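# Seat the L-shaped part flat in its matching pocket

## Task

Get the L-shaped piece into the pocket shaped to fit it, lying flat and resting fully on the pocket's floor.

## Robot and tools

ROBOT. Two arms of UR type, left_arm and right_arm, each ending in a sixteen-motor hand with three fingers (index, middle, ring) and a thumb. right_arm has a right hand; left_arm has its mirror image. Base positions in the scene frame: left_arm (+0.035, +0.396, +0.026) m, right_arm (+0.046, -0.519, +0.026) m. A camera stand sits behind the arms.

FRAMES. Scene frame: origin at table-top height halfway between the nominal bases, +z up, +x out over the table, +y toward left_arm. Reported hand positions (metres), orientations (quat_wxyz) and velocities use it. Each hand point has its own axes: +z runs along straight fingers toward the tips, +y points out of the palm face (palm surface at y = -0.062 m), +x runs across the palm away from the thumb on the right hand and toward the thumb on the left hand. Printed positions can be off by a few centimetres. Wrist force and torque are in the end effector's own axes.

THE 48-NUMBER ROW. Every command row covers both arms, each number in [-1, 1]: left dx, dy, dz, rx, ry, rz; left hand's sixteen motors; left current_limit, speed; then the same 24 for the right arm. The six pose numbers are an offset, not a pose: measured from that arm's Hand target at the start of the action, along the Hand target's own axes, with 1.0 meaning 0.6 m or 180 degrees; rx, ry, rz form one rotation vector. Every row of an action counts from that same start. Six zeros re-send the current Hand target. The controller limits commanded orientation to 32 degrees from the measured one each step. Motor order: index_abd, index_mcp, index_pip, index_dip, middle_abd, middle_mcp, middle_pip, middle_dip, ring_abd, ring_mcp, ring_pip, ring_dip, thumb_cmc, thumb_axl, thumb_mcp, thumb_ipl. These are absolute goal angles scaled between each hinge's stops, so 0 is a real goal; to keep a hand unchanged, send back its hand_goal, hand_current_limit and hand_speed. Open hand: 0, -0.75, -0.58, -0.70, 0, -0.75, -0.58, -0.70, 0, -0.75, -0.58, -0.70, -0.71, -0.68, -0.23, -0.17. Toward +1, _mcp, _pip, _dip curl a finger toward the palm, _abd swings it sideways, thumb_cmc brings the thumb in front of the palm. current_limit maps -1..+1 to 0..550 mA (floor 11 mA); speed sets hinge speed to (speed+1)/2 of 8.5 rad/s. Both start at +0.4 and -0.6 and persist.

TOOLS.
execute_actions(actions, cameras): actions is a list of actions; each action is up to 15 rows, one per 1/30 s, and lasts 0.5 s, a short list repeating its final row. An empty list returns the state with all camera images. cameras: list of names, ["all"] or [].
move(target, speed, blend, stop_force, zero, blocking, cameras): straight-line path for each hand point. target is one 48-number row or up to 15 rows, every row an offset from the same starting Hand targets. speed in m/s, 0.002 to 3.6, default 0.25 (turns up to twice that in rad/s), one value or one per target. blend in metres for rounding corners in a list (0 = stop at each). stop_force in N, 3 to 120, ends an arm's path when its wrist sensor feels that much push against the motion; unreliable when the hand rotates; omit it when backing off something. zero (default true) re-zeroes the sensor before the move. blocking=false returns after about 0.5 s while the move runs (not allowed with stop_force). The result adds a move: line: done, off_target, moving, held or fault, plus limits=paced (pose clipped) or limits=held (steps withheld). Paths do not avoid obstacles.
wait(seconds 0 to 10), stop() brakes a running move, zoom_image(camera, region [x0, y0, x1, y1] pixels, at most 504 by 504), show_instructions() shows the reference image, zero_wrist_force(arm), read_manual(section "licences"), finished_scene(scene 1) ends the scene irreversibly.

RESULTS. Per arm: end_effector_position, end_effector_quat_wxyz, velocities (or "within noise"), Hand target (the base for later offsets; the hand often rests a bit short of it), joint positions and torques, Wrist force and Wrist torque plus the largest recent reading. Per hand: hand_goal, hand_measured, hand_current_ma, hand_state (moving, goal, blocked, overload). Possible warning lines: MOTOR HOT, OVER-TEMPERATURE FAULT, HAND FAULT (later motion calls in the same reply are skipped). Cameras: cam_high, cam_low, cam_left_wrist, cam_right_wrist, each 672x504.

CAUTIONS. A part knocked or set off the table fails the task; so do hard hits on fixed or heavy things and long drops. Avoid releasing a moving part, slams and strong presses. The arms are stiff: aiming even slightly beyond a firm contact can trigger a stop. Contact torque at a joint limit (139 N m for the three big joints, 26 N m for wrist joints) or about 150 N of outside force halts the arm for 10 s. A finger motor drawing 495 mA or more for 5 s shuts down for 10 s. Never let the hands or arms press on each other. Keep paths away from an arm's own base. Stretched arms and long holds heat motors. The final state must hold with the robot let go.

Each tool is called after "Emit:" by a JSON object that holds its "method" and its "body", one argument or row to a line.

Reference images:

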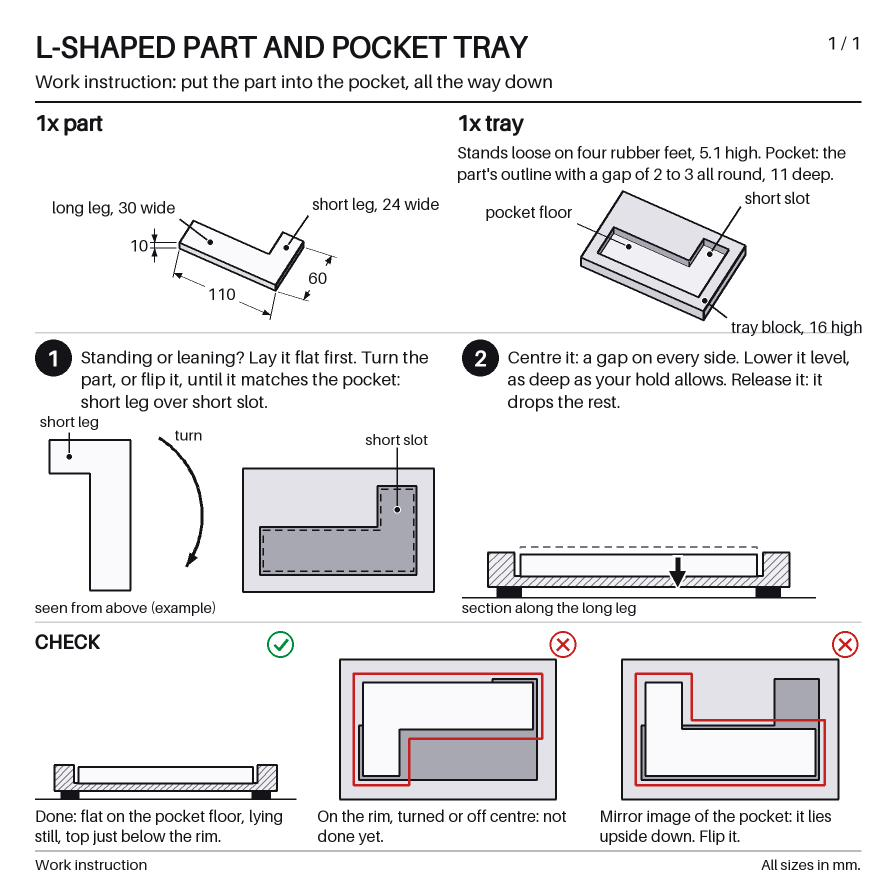

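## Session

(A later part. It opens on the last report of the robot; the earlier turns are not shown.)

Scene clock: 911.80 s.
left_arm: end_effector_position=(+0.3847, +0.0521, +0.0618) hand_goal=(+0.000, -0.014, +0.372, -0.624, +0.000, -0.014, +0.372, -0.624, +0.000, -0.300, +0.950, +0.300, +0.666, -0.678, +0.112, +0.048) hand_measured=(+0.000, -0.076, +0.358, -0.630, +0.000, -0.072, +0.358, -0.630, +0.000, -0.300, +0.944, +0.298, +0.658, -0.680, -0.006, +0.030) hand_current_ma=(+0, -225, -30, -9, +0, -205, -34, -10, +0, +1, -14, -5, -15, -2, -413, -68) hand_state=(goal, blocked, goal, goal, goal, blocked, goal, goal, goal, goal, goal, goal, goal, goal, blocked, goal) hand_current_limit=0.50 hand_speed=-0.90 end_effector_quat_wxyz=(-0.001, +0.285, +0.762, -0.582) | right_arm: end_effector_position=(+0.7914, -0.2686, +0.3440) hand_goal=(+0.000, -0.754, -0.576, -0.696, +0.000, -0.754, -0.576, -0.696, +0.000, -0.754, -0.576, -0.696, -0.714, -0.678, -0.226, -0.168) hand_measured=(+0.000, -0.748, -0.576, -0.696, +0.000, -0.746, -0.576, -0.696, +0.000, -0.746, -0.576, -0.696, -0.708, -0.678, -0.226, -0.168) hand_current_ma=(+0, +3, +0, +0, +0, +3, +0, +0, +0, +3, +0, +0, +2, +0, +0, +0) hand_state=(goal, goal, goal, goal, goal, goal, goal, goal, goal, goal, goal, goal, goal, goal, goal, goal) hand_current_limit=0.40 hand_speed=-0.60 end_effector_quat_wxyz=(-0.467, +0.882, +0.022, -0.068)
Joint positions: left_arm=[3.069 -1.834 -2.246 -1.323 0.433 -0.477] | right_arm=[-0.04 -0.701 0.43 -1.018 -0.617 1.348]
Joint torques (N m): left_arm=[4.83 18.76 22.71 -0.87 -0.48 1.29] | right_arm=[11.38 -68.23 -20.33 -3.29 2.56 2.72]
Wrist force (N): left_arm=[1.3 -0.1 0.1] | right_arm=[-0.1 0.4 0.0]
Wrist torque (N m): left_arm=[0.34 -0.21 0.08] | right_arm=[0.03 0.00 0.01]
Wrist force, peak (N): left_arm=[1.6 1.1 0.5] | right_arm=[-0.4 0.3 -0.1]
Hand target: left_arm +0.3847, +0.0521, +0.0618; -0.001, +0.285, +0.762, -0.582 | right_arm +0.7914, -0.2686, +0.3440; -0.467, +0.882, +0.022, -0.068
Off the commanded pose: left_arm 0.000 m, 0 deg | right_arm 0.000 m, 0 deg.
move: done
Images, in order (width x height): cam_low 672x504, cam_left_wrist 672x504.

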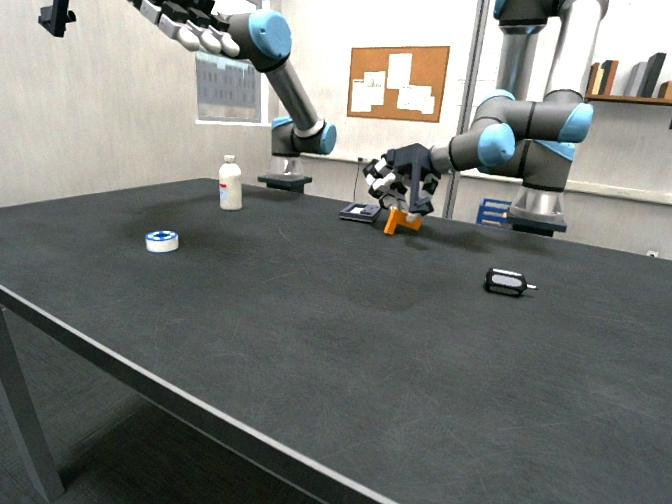

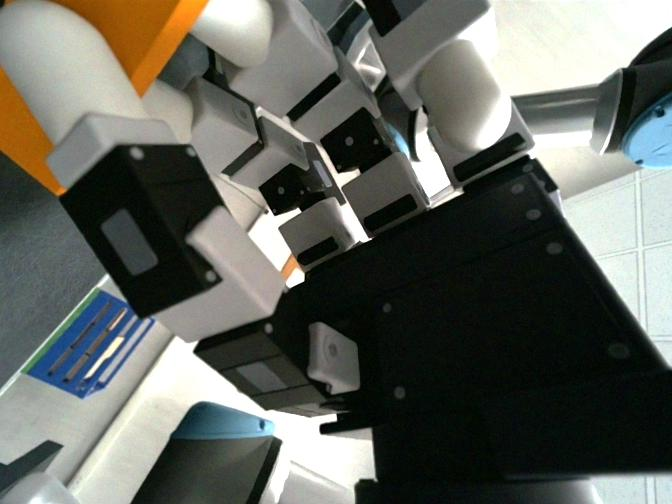

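Emit:
{"method": "move", "body": {
  "target": [-0.066,-0.1775,-0.0646,0,0,0, 0,-0.014,0.372,-0.623,0,-0.014,0.372,-0.623,0,-0.3,0.95,0.3,0.667,-0.677,0.112,0.0486,0.5,-0.9, 0,0,0,0,0,0, 0,-0.754,-0.576,-0.696,0,-0.754,-0.576,-0.696,0,-0.754,-0.576,-0.696,-0.714,-0.678,-0.226,-0.168,0.4,-0.6],
  "cameras": ["cam_high","cam_low","cam_left_wrist"],
  "speed": 0.12
}}

Emit:
{"method": "zoom_image", "body": {
  "camera": "cam_low",
  "region": [340, 100, 480, 240]
}}

Scene clock: 920.00 s.
left_arm: end_effector_position=(+0.3847, +0.0520, +0.1818) hand_goal=(+0.000, -0.014, +0.372, -0.624, +0.000, -0.014, +0.372, -0.624, +0.000, -0.300, +0.950, +0.300, +0.666, -0.678, +0.112, +0.048) hand_measured=(+0.000, -0.076, +0.356, -0.630, +0.000, -0.070, +0.358, -0.630, +0.000, -0.300, +0.944, +0.298, +0.658, -0.680, -0.006, +0.028) hand_current_ma=(+0, -222, -37, -13, +0, -198, -34, -10, +0, +1, -14, -5, -16, -2, -412, -72) hand_state=(goal, blocked, goal, goal, goal, blocked, goal, goal, goal, goal, goal, goal, goal, goal, blocked, goal) hand_current_limit=0.50 hand_speed=-0.90 end_effector_quat_wxyz=(-0.001, +0.285, +0.762, -0.582) | right_arm: end_effector_position=(+0.7914, -0.2686, +0.3440) hand_goal=(+0.000, -0.754, -0.576, -0.696, +0.000, -0.754, -0.576, -0.696, +0.000, -0.754, -0.576, -0.696, -0.714, -0.678, -0.226, -0.168) hand_measured=(+0.000, -0.748, -0.576, -0.696, +0.000, -0.746, -0.576, -0.696, +0.000, -0.746, -0.576, -0.696, -0.708, -0.678, -0.226, -0.168) hand_current_ma=(+0, +3, +0, +0, +0, +3, +0, +0, +0, +3, +0, +0, +2, +0, +0, +0) hand_state=(goal, goal, goal, goal, goal, goal, goal, goal, goal, goal, goal, goal, goal, goal, goal, goal) hand_current_limit=0.40 hand_speed=-0.60 end_effector_quat_wxyz=(-0.467, +0.882, +0.022, -0.068)
Joint positions: left_arm=[3.069 -1.599 -2.11 -1.693 0.433 -0.477] | right_arm=[-0.04 -0.701 0.43 -1.018 -0.617 1.348]
Joint torques (N m): left_arm=[7.73 17.63 11.09 3 0.78 -1.17] | right_arm=[10.4 -68.32 -21.16 -3.41 2.56 2.61]
Wrist force (N): left_arm=[1.4 1.2 0.3] | right_arm=[-0.3 0.1 0.0]
Wrist torque (N m): left_arm=[0.43 -0.22 -0.05] | right_arm=[0.00 0.03 -0.01]
Wrist force, peak (N): left_arm=[1.9 2.5 0.8] | right_arm=[-0.3 0.2 0.3]
Hand target: left_arm +0.3847, +0.0520, +0.1818; -0.001, +0.285, +0.762, -0.582 | right_arm +0.7914, -0.2686, +0.3440; -0.467, +0.882, +0.022, -0.068
Off the commanded pose: left_arm 0.000 m, 0 deg | right_arm 0.000 m, 0 deg.
move: done
Images, in order (width x height): cam_high 672x504, cam_low 672x504, cam_left_wrist 672x504.

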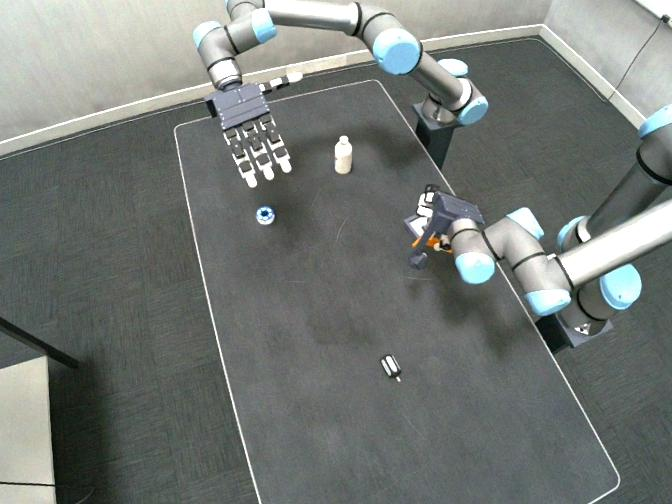

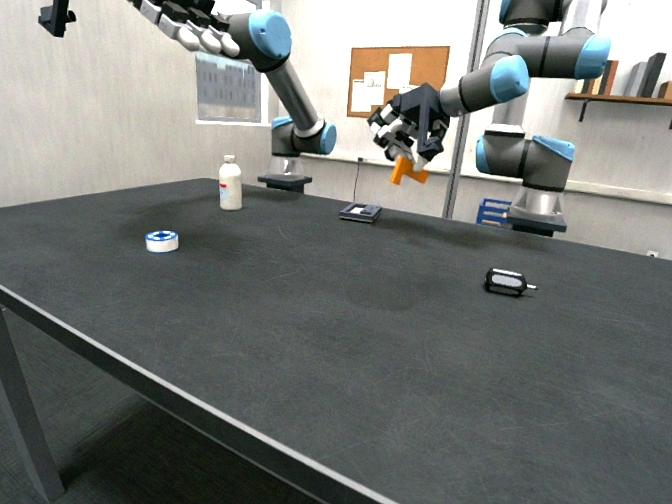

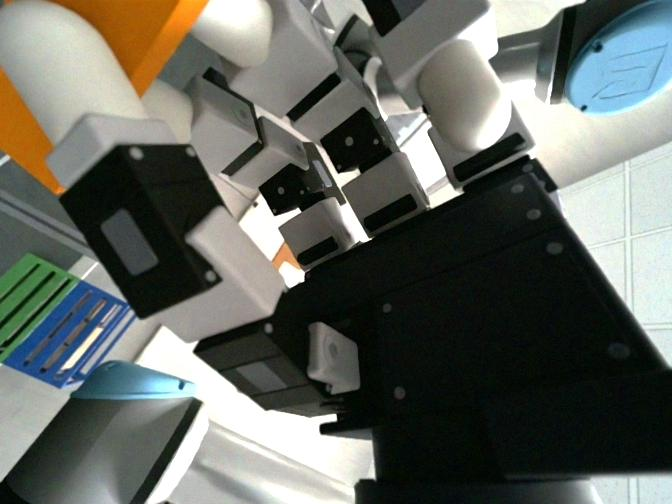

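Scaled by 3.600 from the camera's 672x504 image, which has a finer 960x720 frame.

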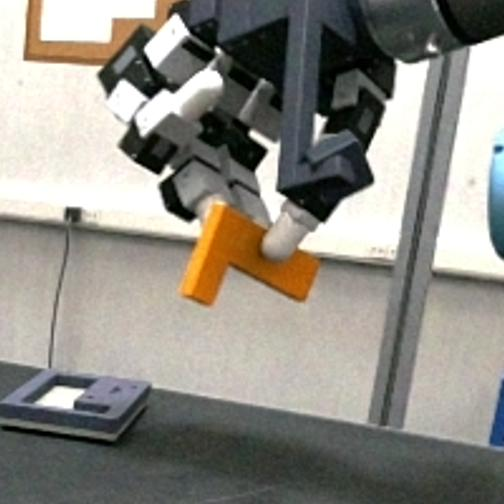

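Emit:
{"method": "move", "body": {
  "target": [-0.0263,0.0167,0.3052,-0.2366,-0.0981,-0.2151, 0,-0.014,0.372,-0.623,0,-0.014,0.372,-0.623,0,-0.3,0.95,0.3,0.667,-0.677,0.112,0.0486,0.5,-0.9, 0,0,0,0,0,0, 0,-0.754,-0.576,-0.696,0,-0.754,-0.576,-0.696,0,-0.754,-0.576,-0.696,-0.714,-0.678,-0.226,-0.168,0.4,-0.6],
  "cameras": ["cam_high","cam_low","cam_left_wrist"],
  "speed": 0.18
}}

Emit:
{"method": "zoom_image", "body": {
  "camera": "cam_low",
  "region": [310, 120, 440, 240]
}}

Emit:
{"method": "zoom_image", "body": {
  "camera": "cam_high",
  "region": [370, 150, 490, 270]
}}

Emit:
{"method": "zoom_image", "body": {
  "camera": "cam_left_wrist",
  "region": [0, 0, 400, 300]
}}

Scene clock: 1075.07 s.
left_arm: end_effector_position=(+0.3412, -0.1154, +0.1189) hand_goal=(+0.000, -0.014, +0.372, -0.624, +0.000, -0.014, +0.372, -0.624, +0.000, -0.300, +0.950, +0.300, +0.666, -0.678, +0.112, +0.048) hand_measured=(+0.000, -0.076, +0.356, -0.630, +0.000, -0.070, +0.356, -0.630, +0.000, -0.300, +0.944, +0.298, +0.658, -0.680, -0.006, +0.028) hand_current_ma=(+0, -221, -38, -13, +0, -197, -35, -10, +0, +1, -14, -5, -16, -2, -413, -74) hand_state=(goal, blocked, goal, goal, goal, blocked, goal, goal, goal, goal, goal, goal, goal, goal, blocked, blocked) hand_current_limit=0.50 hand_speed=-0.90 end_effector_quat_wxyz=(+0.024, -0.084, +0.958, -0.274) | right_arm: end_effector_position=(+0.7914, -0.2686, +0.3440) hand_goal=(+0.000, -0.754, -0.576, -0.696, +0.000, -0.754, -0.576, -0.696, +0.000, -0.754, -0.576, -0.696, -0.714, -0.678, -0.226, -0.168) hand_measured=(+0.000, -0.748, -0.576, -0.696, +0.000, -0.746, -0.576, -0.696, +0.000, -0.746, -0.576, -0.696, -0.708, -0.678, -0.226, -0.168) hand_current_ma=(+0, +3, +0, +0, +0, +3, +0, +0, +0, +3, +0, +0, +2, +0, +0, +0) hand_state=(goal, goal, goal, goal, goal, goal, goal, goal, goal, goal, goal, goal, goal, goal, goal, goal) hand_current_limit=0.40 hand_speed=-0.60 end_effector_quat_wxyz=(-0.467, +0.882, +0.022, -0.068)
Joint positions: left_arm=[2.422 -1.968 -1.917 -0.374 1.234 -2.546] | right_arm=[-0.04 -0.701 0.43 -1.018 -0.617 1.348]
Joint torques (N m): left_arm=[2.65 45.73 12.45 5.15 -0.81 0.03] | right_arm=[8.6 -66.02 -22.84 -3.44 2.48 2.79]
Wrist force (N): left_arm=[0.6 0.4 0.3] | right_arm=[0.0 0.3 -0.3]
Wrist torque (N m): left_arm=[0.33 0.00 -0.08] | right_arm=[0.03 -0.01 0.02]
Wrist force, peak (N): left_arm=[1.7 1.4 0.4] | right_arm=[-0.3 0.4 -0.1]
Hand target: left_arm +0.3412, -0.1154, +0.1189; +0.024, -0.084, +0.958, -0.274 | right_arm +0.7914, -0.2686, +0.3440; -0.467, +0.882, +0.022, -0.068
Off the commanded pose: left_arm 0.000 m, 0 deg | right_arm 0.000 m, 0 deg.
move: done
Images, in order (width x height): cam_high 672x504, cam_low 672x504, cam_left_wrist 672x504.

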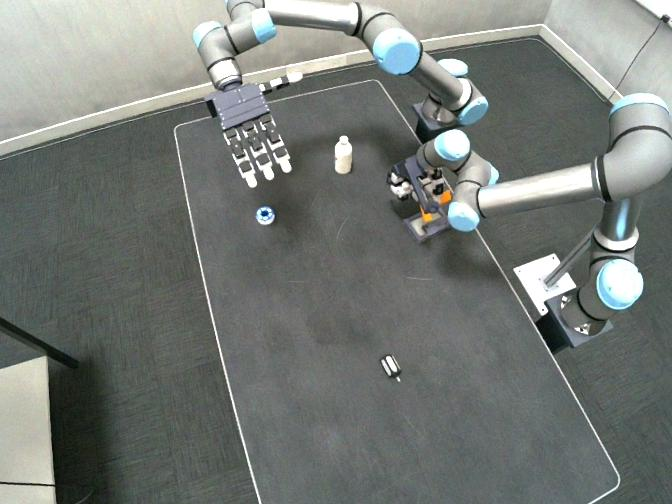

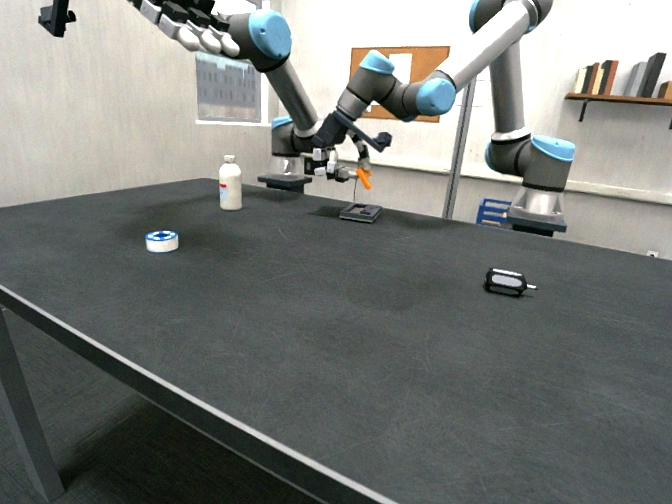

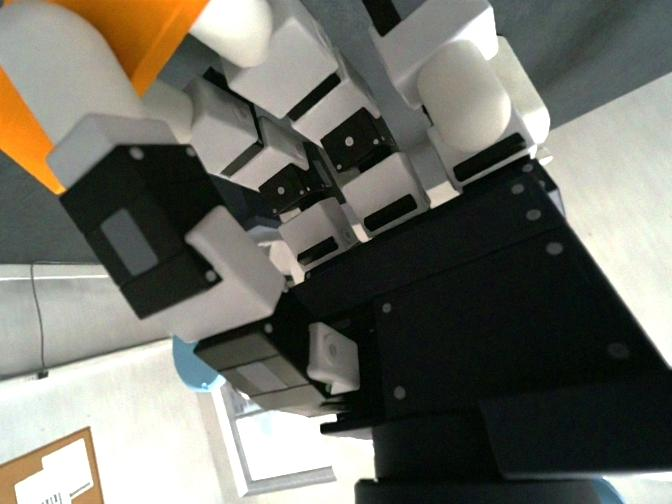

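Scaled by 3.877 from the camera's 672x504 image, which has a finer 960x720 frame.

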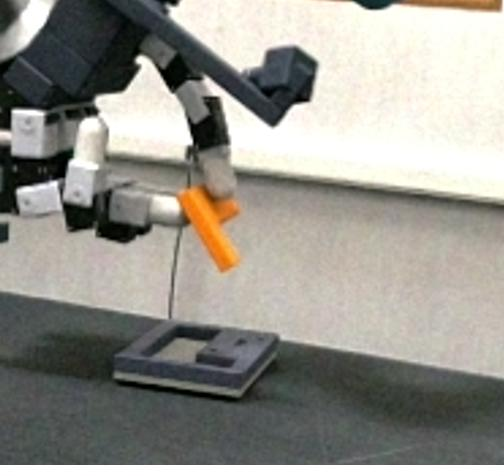

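Scaled by 4.200 from the camera's 672x504 image, which has a finer 960x720 frame.

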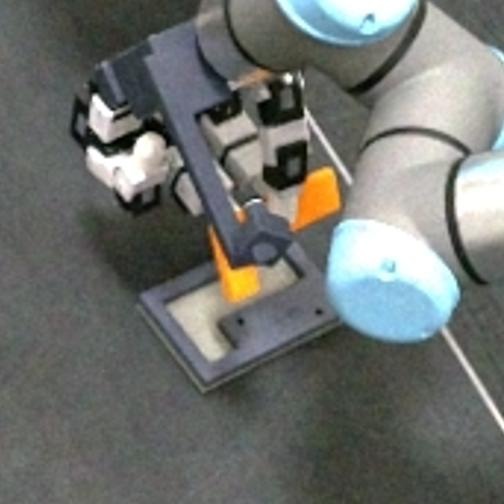

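Scaled by 1.260 from the camera's 672x504 image, which has a finer 960x720 frame.

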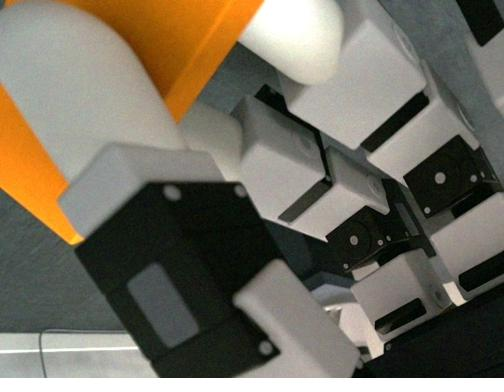

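Emit:
{"method": "move", "body": {
  "target": [0,0.0397,0.0636,0,0,0, 0,-0.014,0.372,-0.623,0,-0.014,0.372,-0.623,0,-0.3,0.95,0.3,0.667,-0.677,0.112,0.0486,0.5,-0.9, 0,0,0,0,0,0, 0,-0.754,-0.576,-0.696,0,-0.754,-0.576,-0.696,0,-0.754,-0.576,-0.696,-0.714,-0.678,-0.226,-0.168,0.4,-0.6],
  "cameras": ["cam_high","cam_low","cam_right_wrist"],
  "speed": 0.1
}}

Emit:
{"method": "zoom_image", "body": {
  "camera": "cam_low",
  "region": [320, 160, 400, 230]
}}

Emit:
{"method": "zoom_image", "body": {
  "camera": "cam_high",
  "region": [390, 180, 470, 250]
}}

Emit:
{"method": "zoom_image", "body": {
  "camera": "cam_right_wrist",
  "region": [360, 0, 672, 200]
}}

Scene clock: 1094.67 s.
left_arm: end_effector_position=(+0.3412, -0.1154, +0.0739) hand_goal=(+0.000, -0.014, +0.372, -0.624, +0.000, -0.014, +0.372, -0.624, +0.000, -0.300, +0.950, +0.300, +0.666, -0.678, +0.112, +0.048) hand_measured=(+0.000, -0.076, +0.356, -0.630, +0.000, -0.070, +0.356, -0.630, +0.000, -0.300, +0.944, +0.298, +0.658, -0.680, -0.006, +0.028) hand_current_ma=(+0, -221, -39, -13, +0, -197, -36, -10, +0, +1, -14, -5, -16, -2, -412, -74) hand_state=(goal, blocked, goal, goal, goal, blocked, goal, goal, goal, goal, goal, goal, goal, goal, blocked, blocked) hand_current_limit=0.50 hand_speed=-0.90 end_effector_quat_wxyz=(+0.024, -0.084, +0.958, -0.274) | right_arm: end_effector_position=(+0.7914, -0.2686, +0.3440) hand_goal=(+0.000, -0.754, -0.576, -0.696, +0.000, -0.754, -0.576, -0.696, +0.000, -0.754, -0.576, -0.696, -0.714, -0.678, -0.226, -0.168) hand_measured=(+0.000, -0.748, -0.576, -0.696, +0.000, -0.746, -0.576, -0.696, +0.000, -0.746, -0.576, -0.696, -0.708, -0.678, -0.226, -0.168) hand_current_ma=(+0, +3, +0, +0, +0, +3, +0, +0, +0, +3, +0, +0, +2, +0, +0, +0) hand_state=(goal, goal, goal, goal, goal, goal, goal, goal, goal, goal, goal, goal, goal, goal, goal, goal) hand_current_limit=0.40 hand_speed=-0.60 end_effector_quat_wxyz=(-0.467, +0.882, +0.022, -0.068)
Joint positions: left_arm=[2.422 -2.049 -1.947 -0.263 1.234 -2.546] | right_arm=[-0.04 -0.701 0.43 -1.018 -0.617 1.348]
Joint torques (N m): left_arm=[7.03 44.98 26.33 0.84 0 -1.37] | right_arm=[8.59 -65.69 -25.37 -3.34 2.79 2.89]
Wrist force (N): left_arm=[0.5 0.6 0.5] | right_arm=[-0.2 0.2 0.1]
Wrist torque (N m): left_arm=[0.35 0.01 -0.09] | right_arm=[0.01 0.01 0.00]
Wrist force, peak (N): left_arm=[0.6 1.3 1.2] | right_arm=[-0.2 0.5 0.1]
Hand target: left_arm +0.3412, -0.1154, +0.0739; +0.024, -0.084, +0.958, -0.274 | right_arm +0.7914, -0.2686, +0.3440; -0.467, +0.882, +0.022, -0.068
Off the commanded pose: left_arm 0.000 m, 0 deg | right_arm 0.000 m, 0 deg.
move: done
Images, in order (width x height): cam_high 672x504, cam_low 672x504, cam_right_wrist 672x504.

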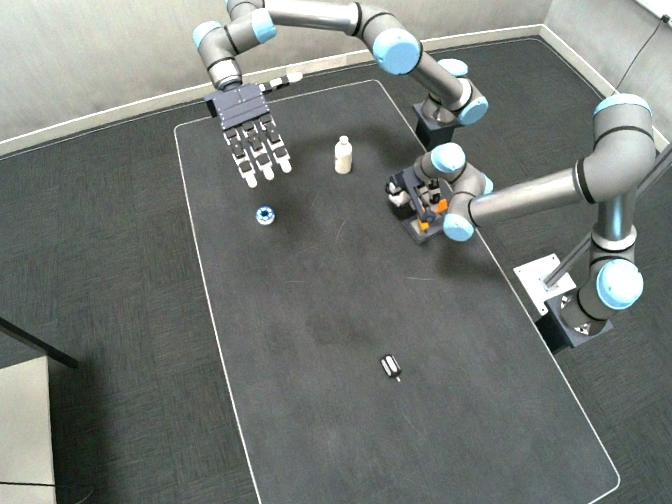

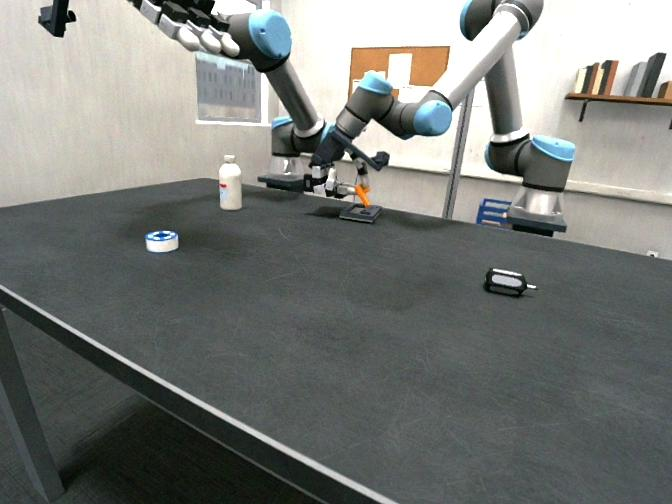

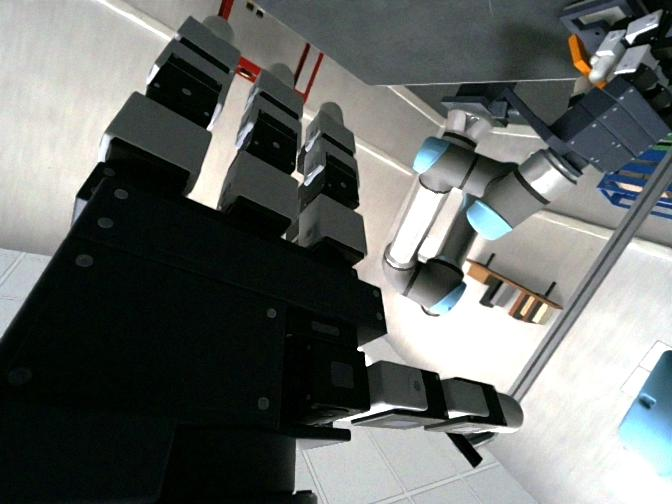

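Scaled by 6.300 from the camera's 672x504 image, which has a finer 960x720 frame.

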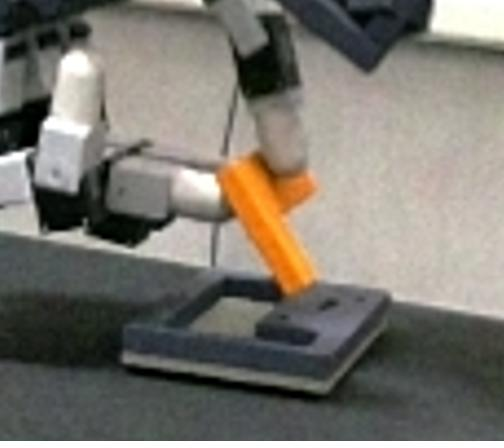

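Scaled by 6.300 from the camera's 672x504 image, which has a finer 960x720 frame.

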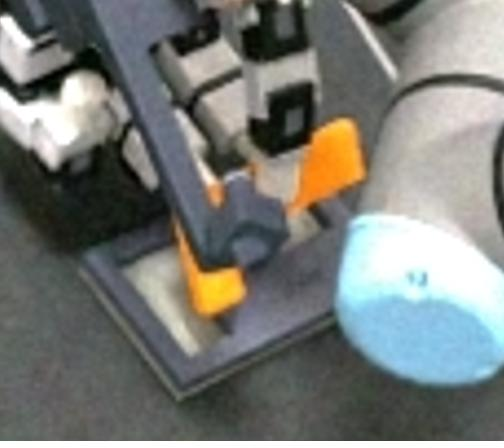

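Scaled by 1.615 from the camera's 672x504 image, which has a finer 960x720 frame.

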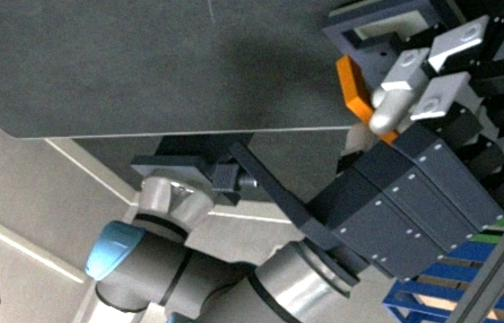

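Emit:
{"method": "zoom_image", "body": {
  "camera": "cam_high",
  "region": [400, 200, 450, 250]
}}

Emit:
{"method": "zoom_image", "body": {
  "camera": "cam_low",
  "region": [335, 180, 385, 225]
}}

Scaled by 10.080 from the camera's 672x504 image, which has a finer 960x720 frame.

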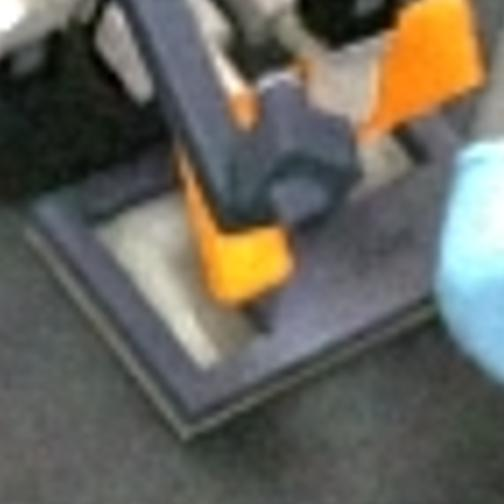

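Scaled by 10.080 from the camera's 672x504 image, which has a finer 960x720 frame.

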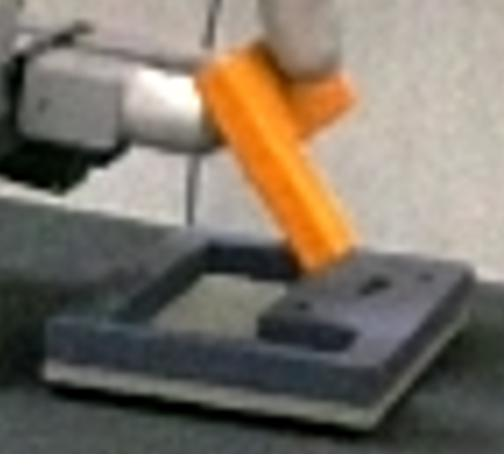

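Emit:
{"method": "move", "body": {
  "target": [0,0,0,0,0,0, 0,-0.014,0.372,-0.623,0,-0.014,0.372,-0.623,0,-0.3,0.95,0.3,0.667,-0.677,0.112,0.0486,0.5,-0.9, -0.2803,-0.0777,0.4545,-0.1597,-0.0736,-0.1163, 0,-0.754,-0.576,-0.696,0,-0.754,-0.576,-0.696,0,-0.754,-0.576,-0.696,-0.714,-0.678,0.449,0.319,0.4,-0.6],
  "cameras": ["cam_high","cam_right_wrist","cam_low"],
  "speed": 0.2
}}

Scene clock: 1275.17 s.
left_arm: end_effector_position=(+0.3412, -0.1154, +0.0739) hand_goal=(+0.000, -0.014, +0.372, -0.624, +0.000, -0.014, +0.372, -0.624, +0.000, -0.300, +0.950, +0.300, +0.666, -0.678, +0.112, +0.048) hand_measured=(+0.000, -0.076, +0.356, -0.630, +0.000, -0.070, +0.356, -0.630, +0.000, -0.300, +0.944, +0.298, +0.658, -0.680, -0.006, +0.028) hand_current_ma=(+0, -221, -39, -13, +0, -197, -36, -10, +0, +1, -14, -5, -16, -2, -413, -74) hand_state=(goal, blocked, goal, goal, goal, blocked, goal, goal, goal, goal, goal, goal, goal, goal, blocked, blocked) hand_current_limit=0.50 hand_speed=-0.90 end_effector_quat_wxyz=(+0.024, -0.084, +0.958, -0.274) | right_arm: end_effector_position=(+0.5879, -0.0359, +0.2474) hand_goal=(+0.000, -0.754, -0.576, -0.696, +0.000, -0.754, -0.576, -0.696, +0.000, -0.754, -0.576, -0.696, -0.714, -0.678, +0.448, +0.318) hand_measured=(+0.000, -0.748, -0.576, -0.696, +0.000, -0.746, -0.576, -0.696, +0.000, -0.746, -0.576, -0.696, -0.708, -0.678, +0.448, +0.316) hand_current_ma=(+0, +3, +0, +0, +0, +3, +0, +0, +0, +3, +0, +0, +2, +0, +0, -1) hand_state=(goal, goal, goal, goal, goal, goal, goal, goal, goal, goal, goal, goal, goal, goal, goal, goal) hand_current_limit=0.40 hand_speed=-0.60 end_effector_quat_wxyz=(-0.234, +0.937, +0.248, -0.075)
Joint positions: left_arm=[2.422 -2.049 -1.947 -0.262 1.234 -2.546] | right_arm=[0.483 -0.953 1.059 -1.637 -1.076 1.539]
Joint torques (N m): left_arm=[7 48.93 26.54 2.89 -1.74 -1.26] | right_arm=[4.72 -64.98 -36.94 -1.59 1.05 -2.88]
Wrist force (N): left_arm=[0.6 0.5 0.3] | right_arm=[0.2 -0.3 0.8]
Wrist torque (N m): left_arm=[0.34 -0.01 -0.08] | right_arm=[-0.03 -0.08 0.15]
Wrist force, peak (N): left_arm=[0.8 0.7 0.5] | right_arm=[-0.3 -2.0 2.1]
Hand target: left_arm +0.3412, -0.1154, +0.0739; +0.024, -0.084, +0.958, -0.274 | right_arm +0.5879, -0.0359, +0.2476; -0.234, +0.937, +0.249, -0.075
Off the commanded pose: left_arm 0.000 m, 0 deg | right_arm 0.000 m, 0 deg.
move: done
Images, in order (width x height): cam_high 672x504, cam_low 672x504, cam_right_wrist 672x504.

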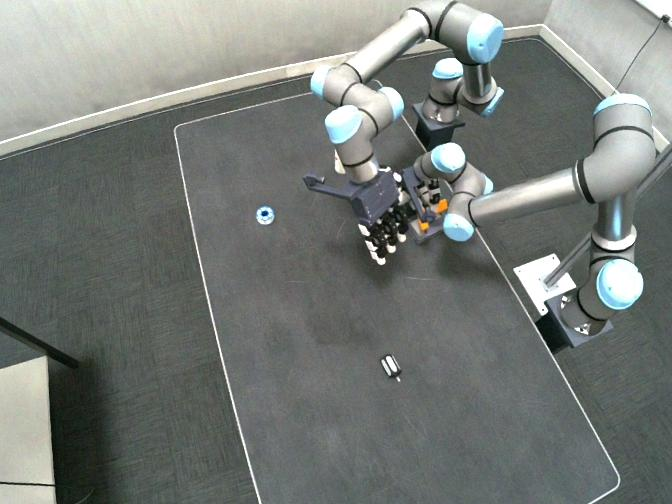

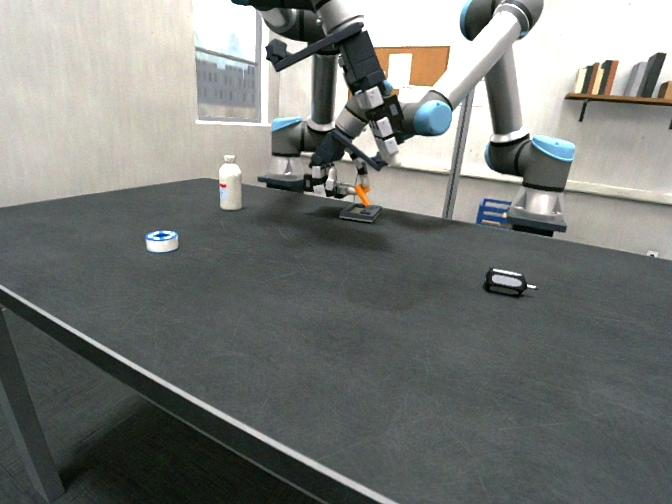

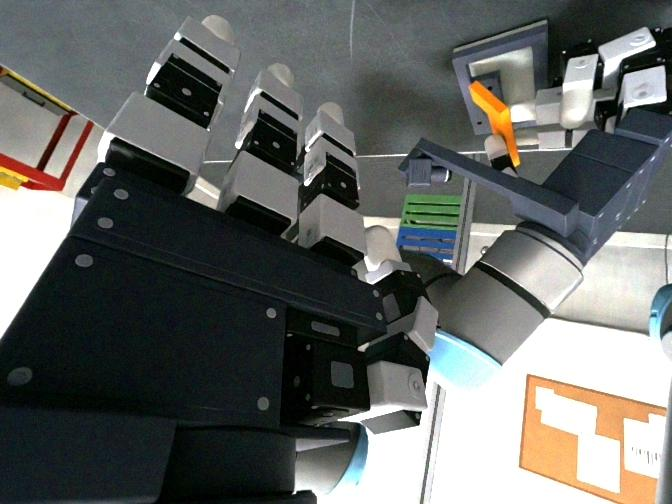

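Emit:
{"method": "zoom_image", "body": {
  "camera": "cam_right_wrist",
  "region": [430, 10, 600, 180]
}}

Emit:
{"method": "zoom_image", "body": {
  "camera": "cam_right_wrist",
  "region": [440, 50, 540, 150]
}}

Scaled by 2.965 from the camera's 672x504 image, which has a finer 960x720 frame.

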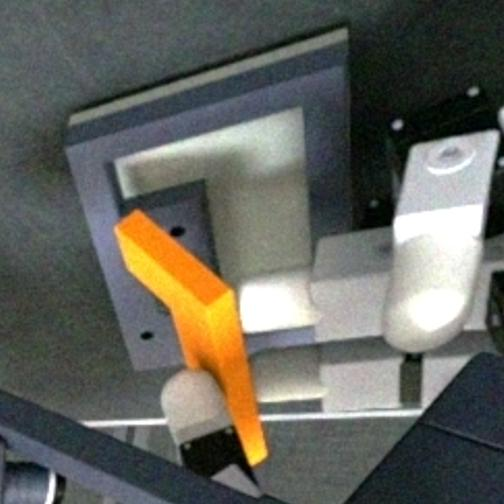

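Scaled by 5.040 from the camera's 672x504 image, which has a finer 960x720 frame.

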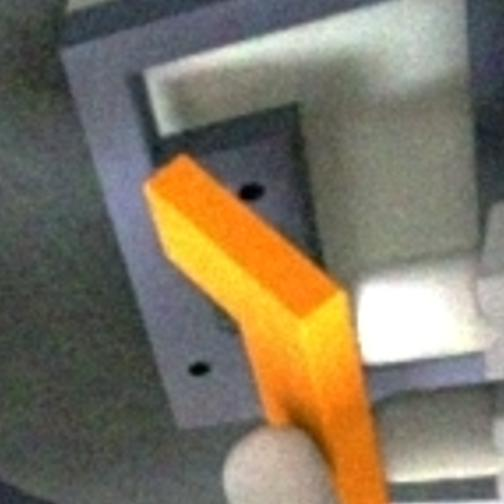

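Emit:
{"method": "zoom_image", "body": {
  "camera": "cam_right_wrist",
  "region": [445, 20, 555, 90]
}}

Emit:
{"method": "zoom_image", "body": {
  "camera": "cam_right_wrist",
  "region": [455, 55, 515, 115]
}}

Scaled by 4.582 from the camera's 672x504 image, which has a finer 960x720 frame.

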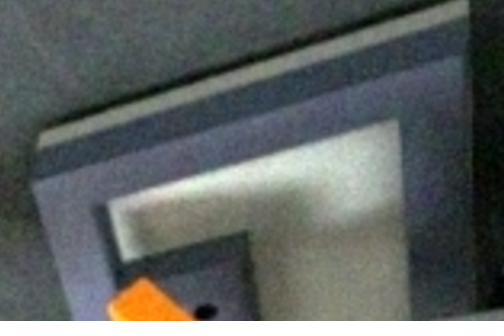

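Scaled by 8.400 from the camera's 672x504 image, which has a finer 960x720 frame.

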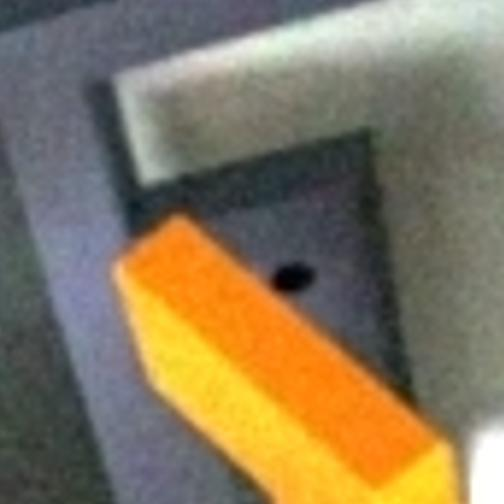

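Emit:
{"method": "zoom_image", "body": {
  "camera": "cam_low",
  "region": [336, 180, 386, 225]
}}

Emit:
{"method": "zoom_image", "body": {
  "camera": "cam_right_wrist",
  "region": [445, 60, 545, 180]
}}

Scaled by 10.080 from the camera's 672x504 image, which has a finer 960x720 frame.

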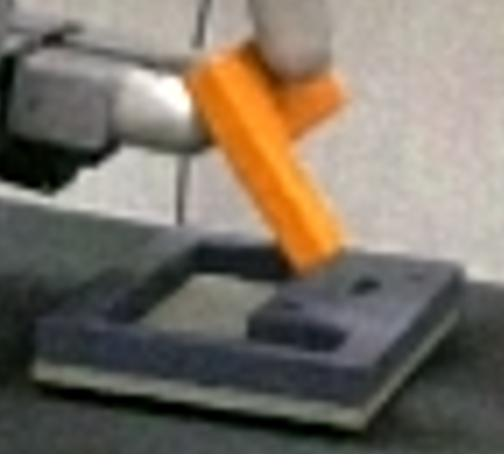

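Scaled by 4.200 from the camera's 672x504 image, which has a finer 960x720 frame.

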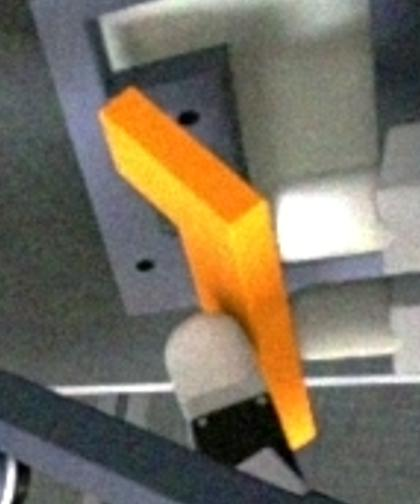

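Emit:
{"method": "move", "body": {
  "target": [-0.0067,0.0150,0.0143,0,0,0, 0,-0.014,0.372,-0.623,0,-0.014,0.372,-0.623,0,-0.3,0.95,0.3,0.667,-0.677,0.112,0.0486,0.5,-0.9, 0,0,0,0,0,0, 0,-0.754,-0.576,-0.696,0,-0.754,-0.576,-0.696,0,-0.754,-0.576,-0.696,-0.714,-0.678,0.449,0.319,0.4,-0.6],
  "cameras": ["cam_high","cam_right_wrist","cam_low"],
  "speed": 0.05
}}

Emit:
{"method": "zoom_image", "body": {
  "camera": "cam_right_wrist",
  "region": [455, 55, 515, 115]
}}

Emit:
{"method": "zoom_image", "body": {
  "camera": "cam_low",
  "region": [336, 180, 386, 225]
}}

Emit:
{"method": "zoom_image", "body": {
  "camera": "cam_high",
  "region": [400, 200, 450, 250]
}}

Scene clock: 1386.23 s.
left_arm: end_effector_position=(+0.3447, -0.1116, +0.0617) hand_goal=(+0.000, -0.014, +0.372, -0.624, +0.000, -0.014, +0.372, -0.624, +0.000, -0.300, +0.950, +0.300, +0.666, -0.678, +0.112, +0.048) hand_measured=(+0.000, -0.076, +0.356, -0.630, +0.000, -0.070, +0.356, -0.630, +0.000, -0.300, +0.944, +0.298, +0.658, -0.680, -0.006, +0.028) hand_current_ma=(+0, -221, -39, -13, +0, -197, -36, -10, +0, +1, -14, -5, -16, -2, -413, -74) hand_state=(goal, blocked, goal, goal, goal, blocked, goal, goal, goal, goal, goal, goal, goal, goal, blocked, blocked) hand_current_limit=0.50 hand_speed=-0.90 end_effector_quat_wxyz=(+0.024, -0.084, +0.958, -0.274) | right_arm: end_effector_position=(+0.5879, -0.0359, +0.2476) hand_goal=(+0.000, -0.754, -0.576, -0.696, +0.000, -0.754, -0.576, -0.696, +0.000, -0.754, -0.576, -0.696, -0.714, -0.678, +0.448, +0.318) hand_measured=(+0.000, -0.748, -0.576, -0.696, +0.000, -0.746, -0.576, -0.696, +0.000, -0.746, -0.576, -0.696, -0.708, -0.678, +0.448, +0.316) hand_current_ma=(+0, +3, +0, +0, +0, +3, +0, +0, +0, +3, +0, +0, +2, +0, +0, -1) hand_state=(goal, goal, goal, goal, goal, goal, goal, goal, goal, goal, goal, goal, goal, goal, goal, goal) hand_current_limit=0.40 hand_speed=-0.60 end_effector_quat_wxyz=(-0.234, +0.937, +0.249, -0.075)
Joint positions: left_arm=[2.431 -2.07 -1.956 -0.235 1.23 -2.537] | right_arm=[0.483 -0.953 1.058 -1.637 -1.076 1.539]
Joint torques (N m): left_arm=[-3.61 49.42 18.05 0.74 -1.26 -0.4] | right_arm=[12.98 -66.42 -37.96 -3.82 -0.11 -2.49]
Wrist force (N): left_arm=[0.7 0.5 0.5] | right_arm=[0.3 -0.2 0.5]
Wrist torque (N m): left_arm=[0.33 -0.01 -0.07] | right_arm=[0.01 -0.08 0.16]
Wrist force, peak (N): left_arm=[0.6 0.9 0.7] | right_arm=[0.3 0.1 0.8]
Hand target: left_arm +0.3446, -0.1116, +0.0619; +0.024, -0.084, +0.958, -0.274 | right_arm +0.5879, -0.0359, +0.2476; -0.234, +0.937, +0.249, -0.075
Off the commanded pose: left_arm 0.000 m, 0 deg | right_arm 0.000 m, 0 deg.
move: done
Images, in order (width x height): cam_high 672x504, cam_low 672x504, cam_right_wrist 672x504.

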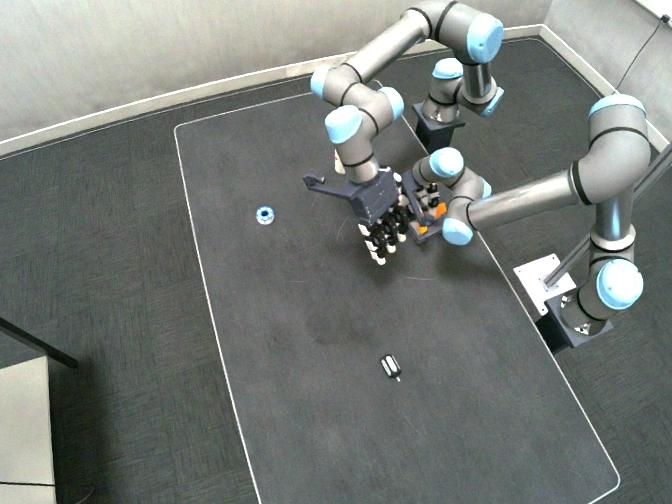

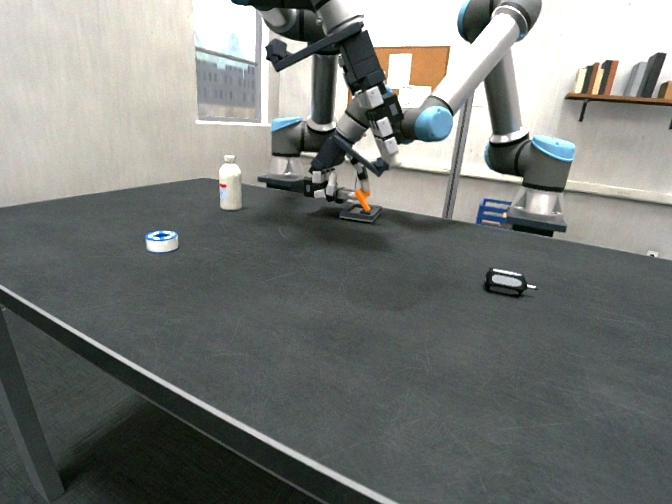

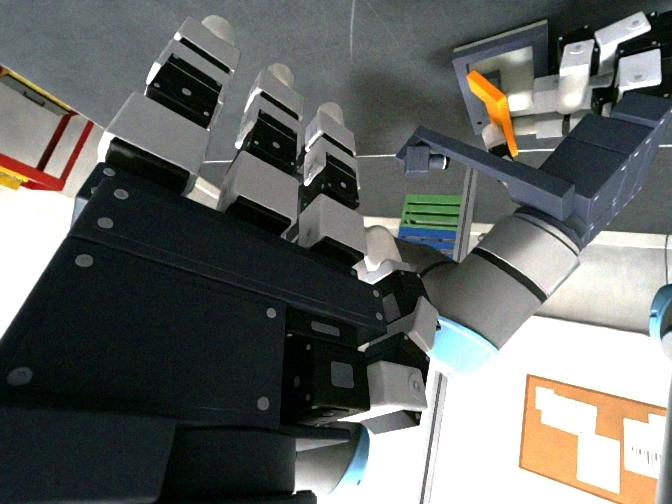

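Scaled by 8.400 from the camera's 672x504 image, which has a finer 960x720 frame.

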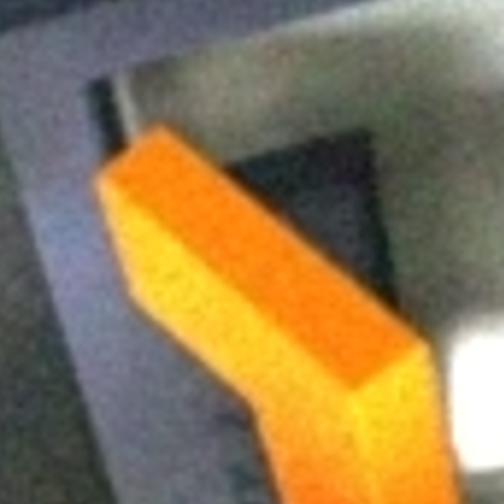

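Scaled by 10.080 from the camera's 672x504 image, which has a finer 960x720 frame.

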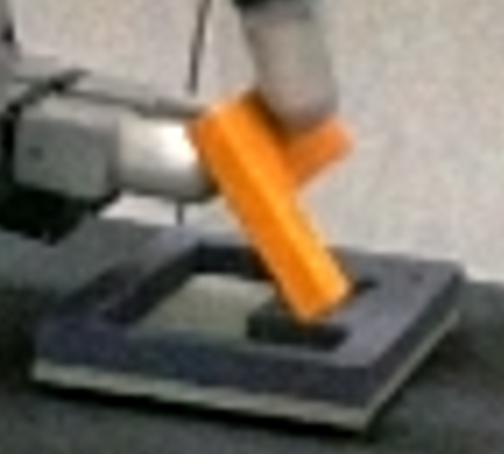

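Scaled by 10.080 from the camera's 672x504 image, which has a finer 960x720 frame.

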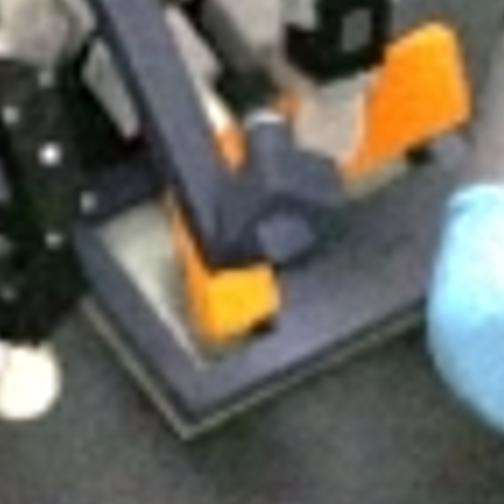

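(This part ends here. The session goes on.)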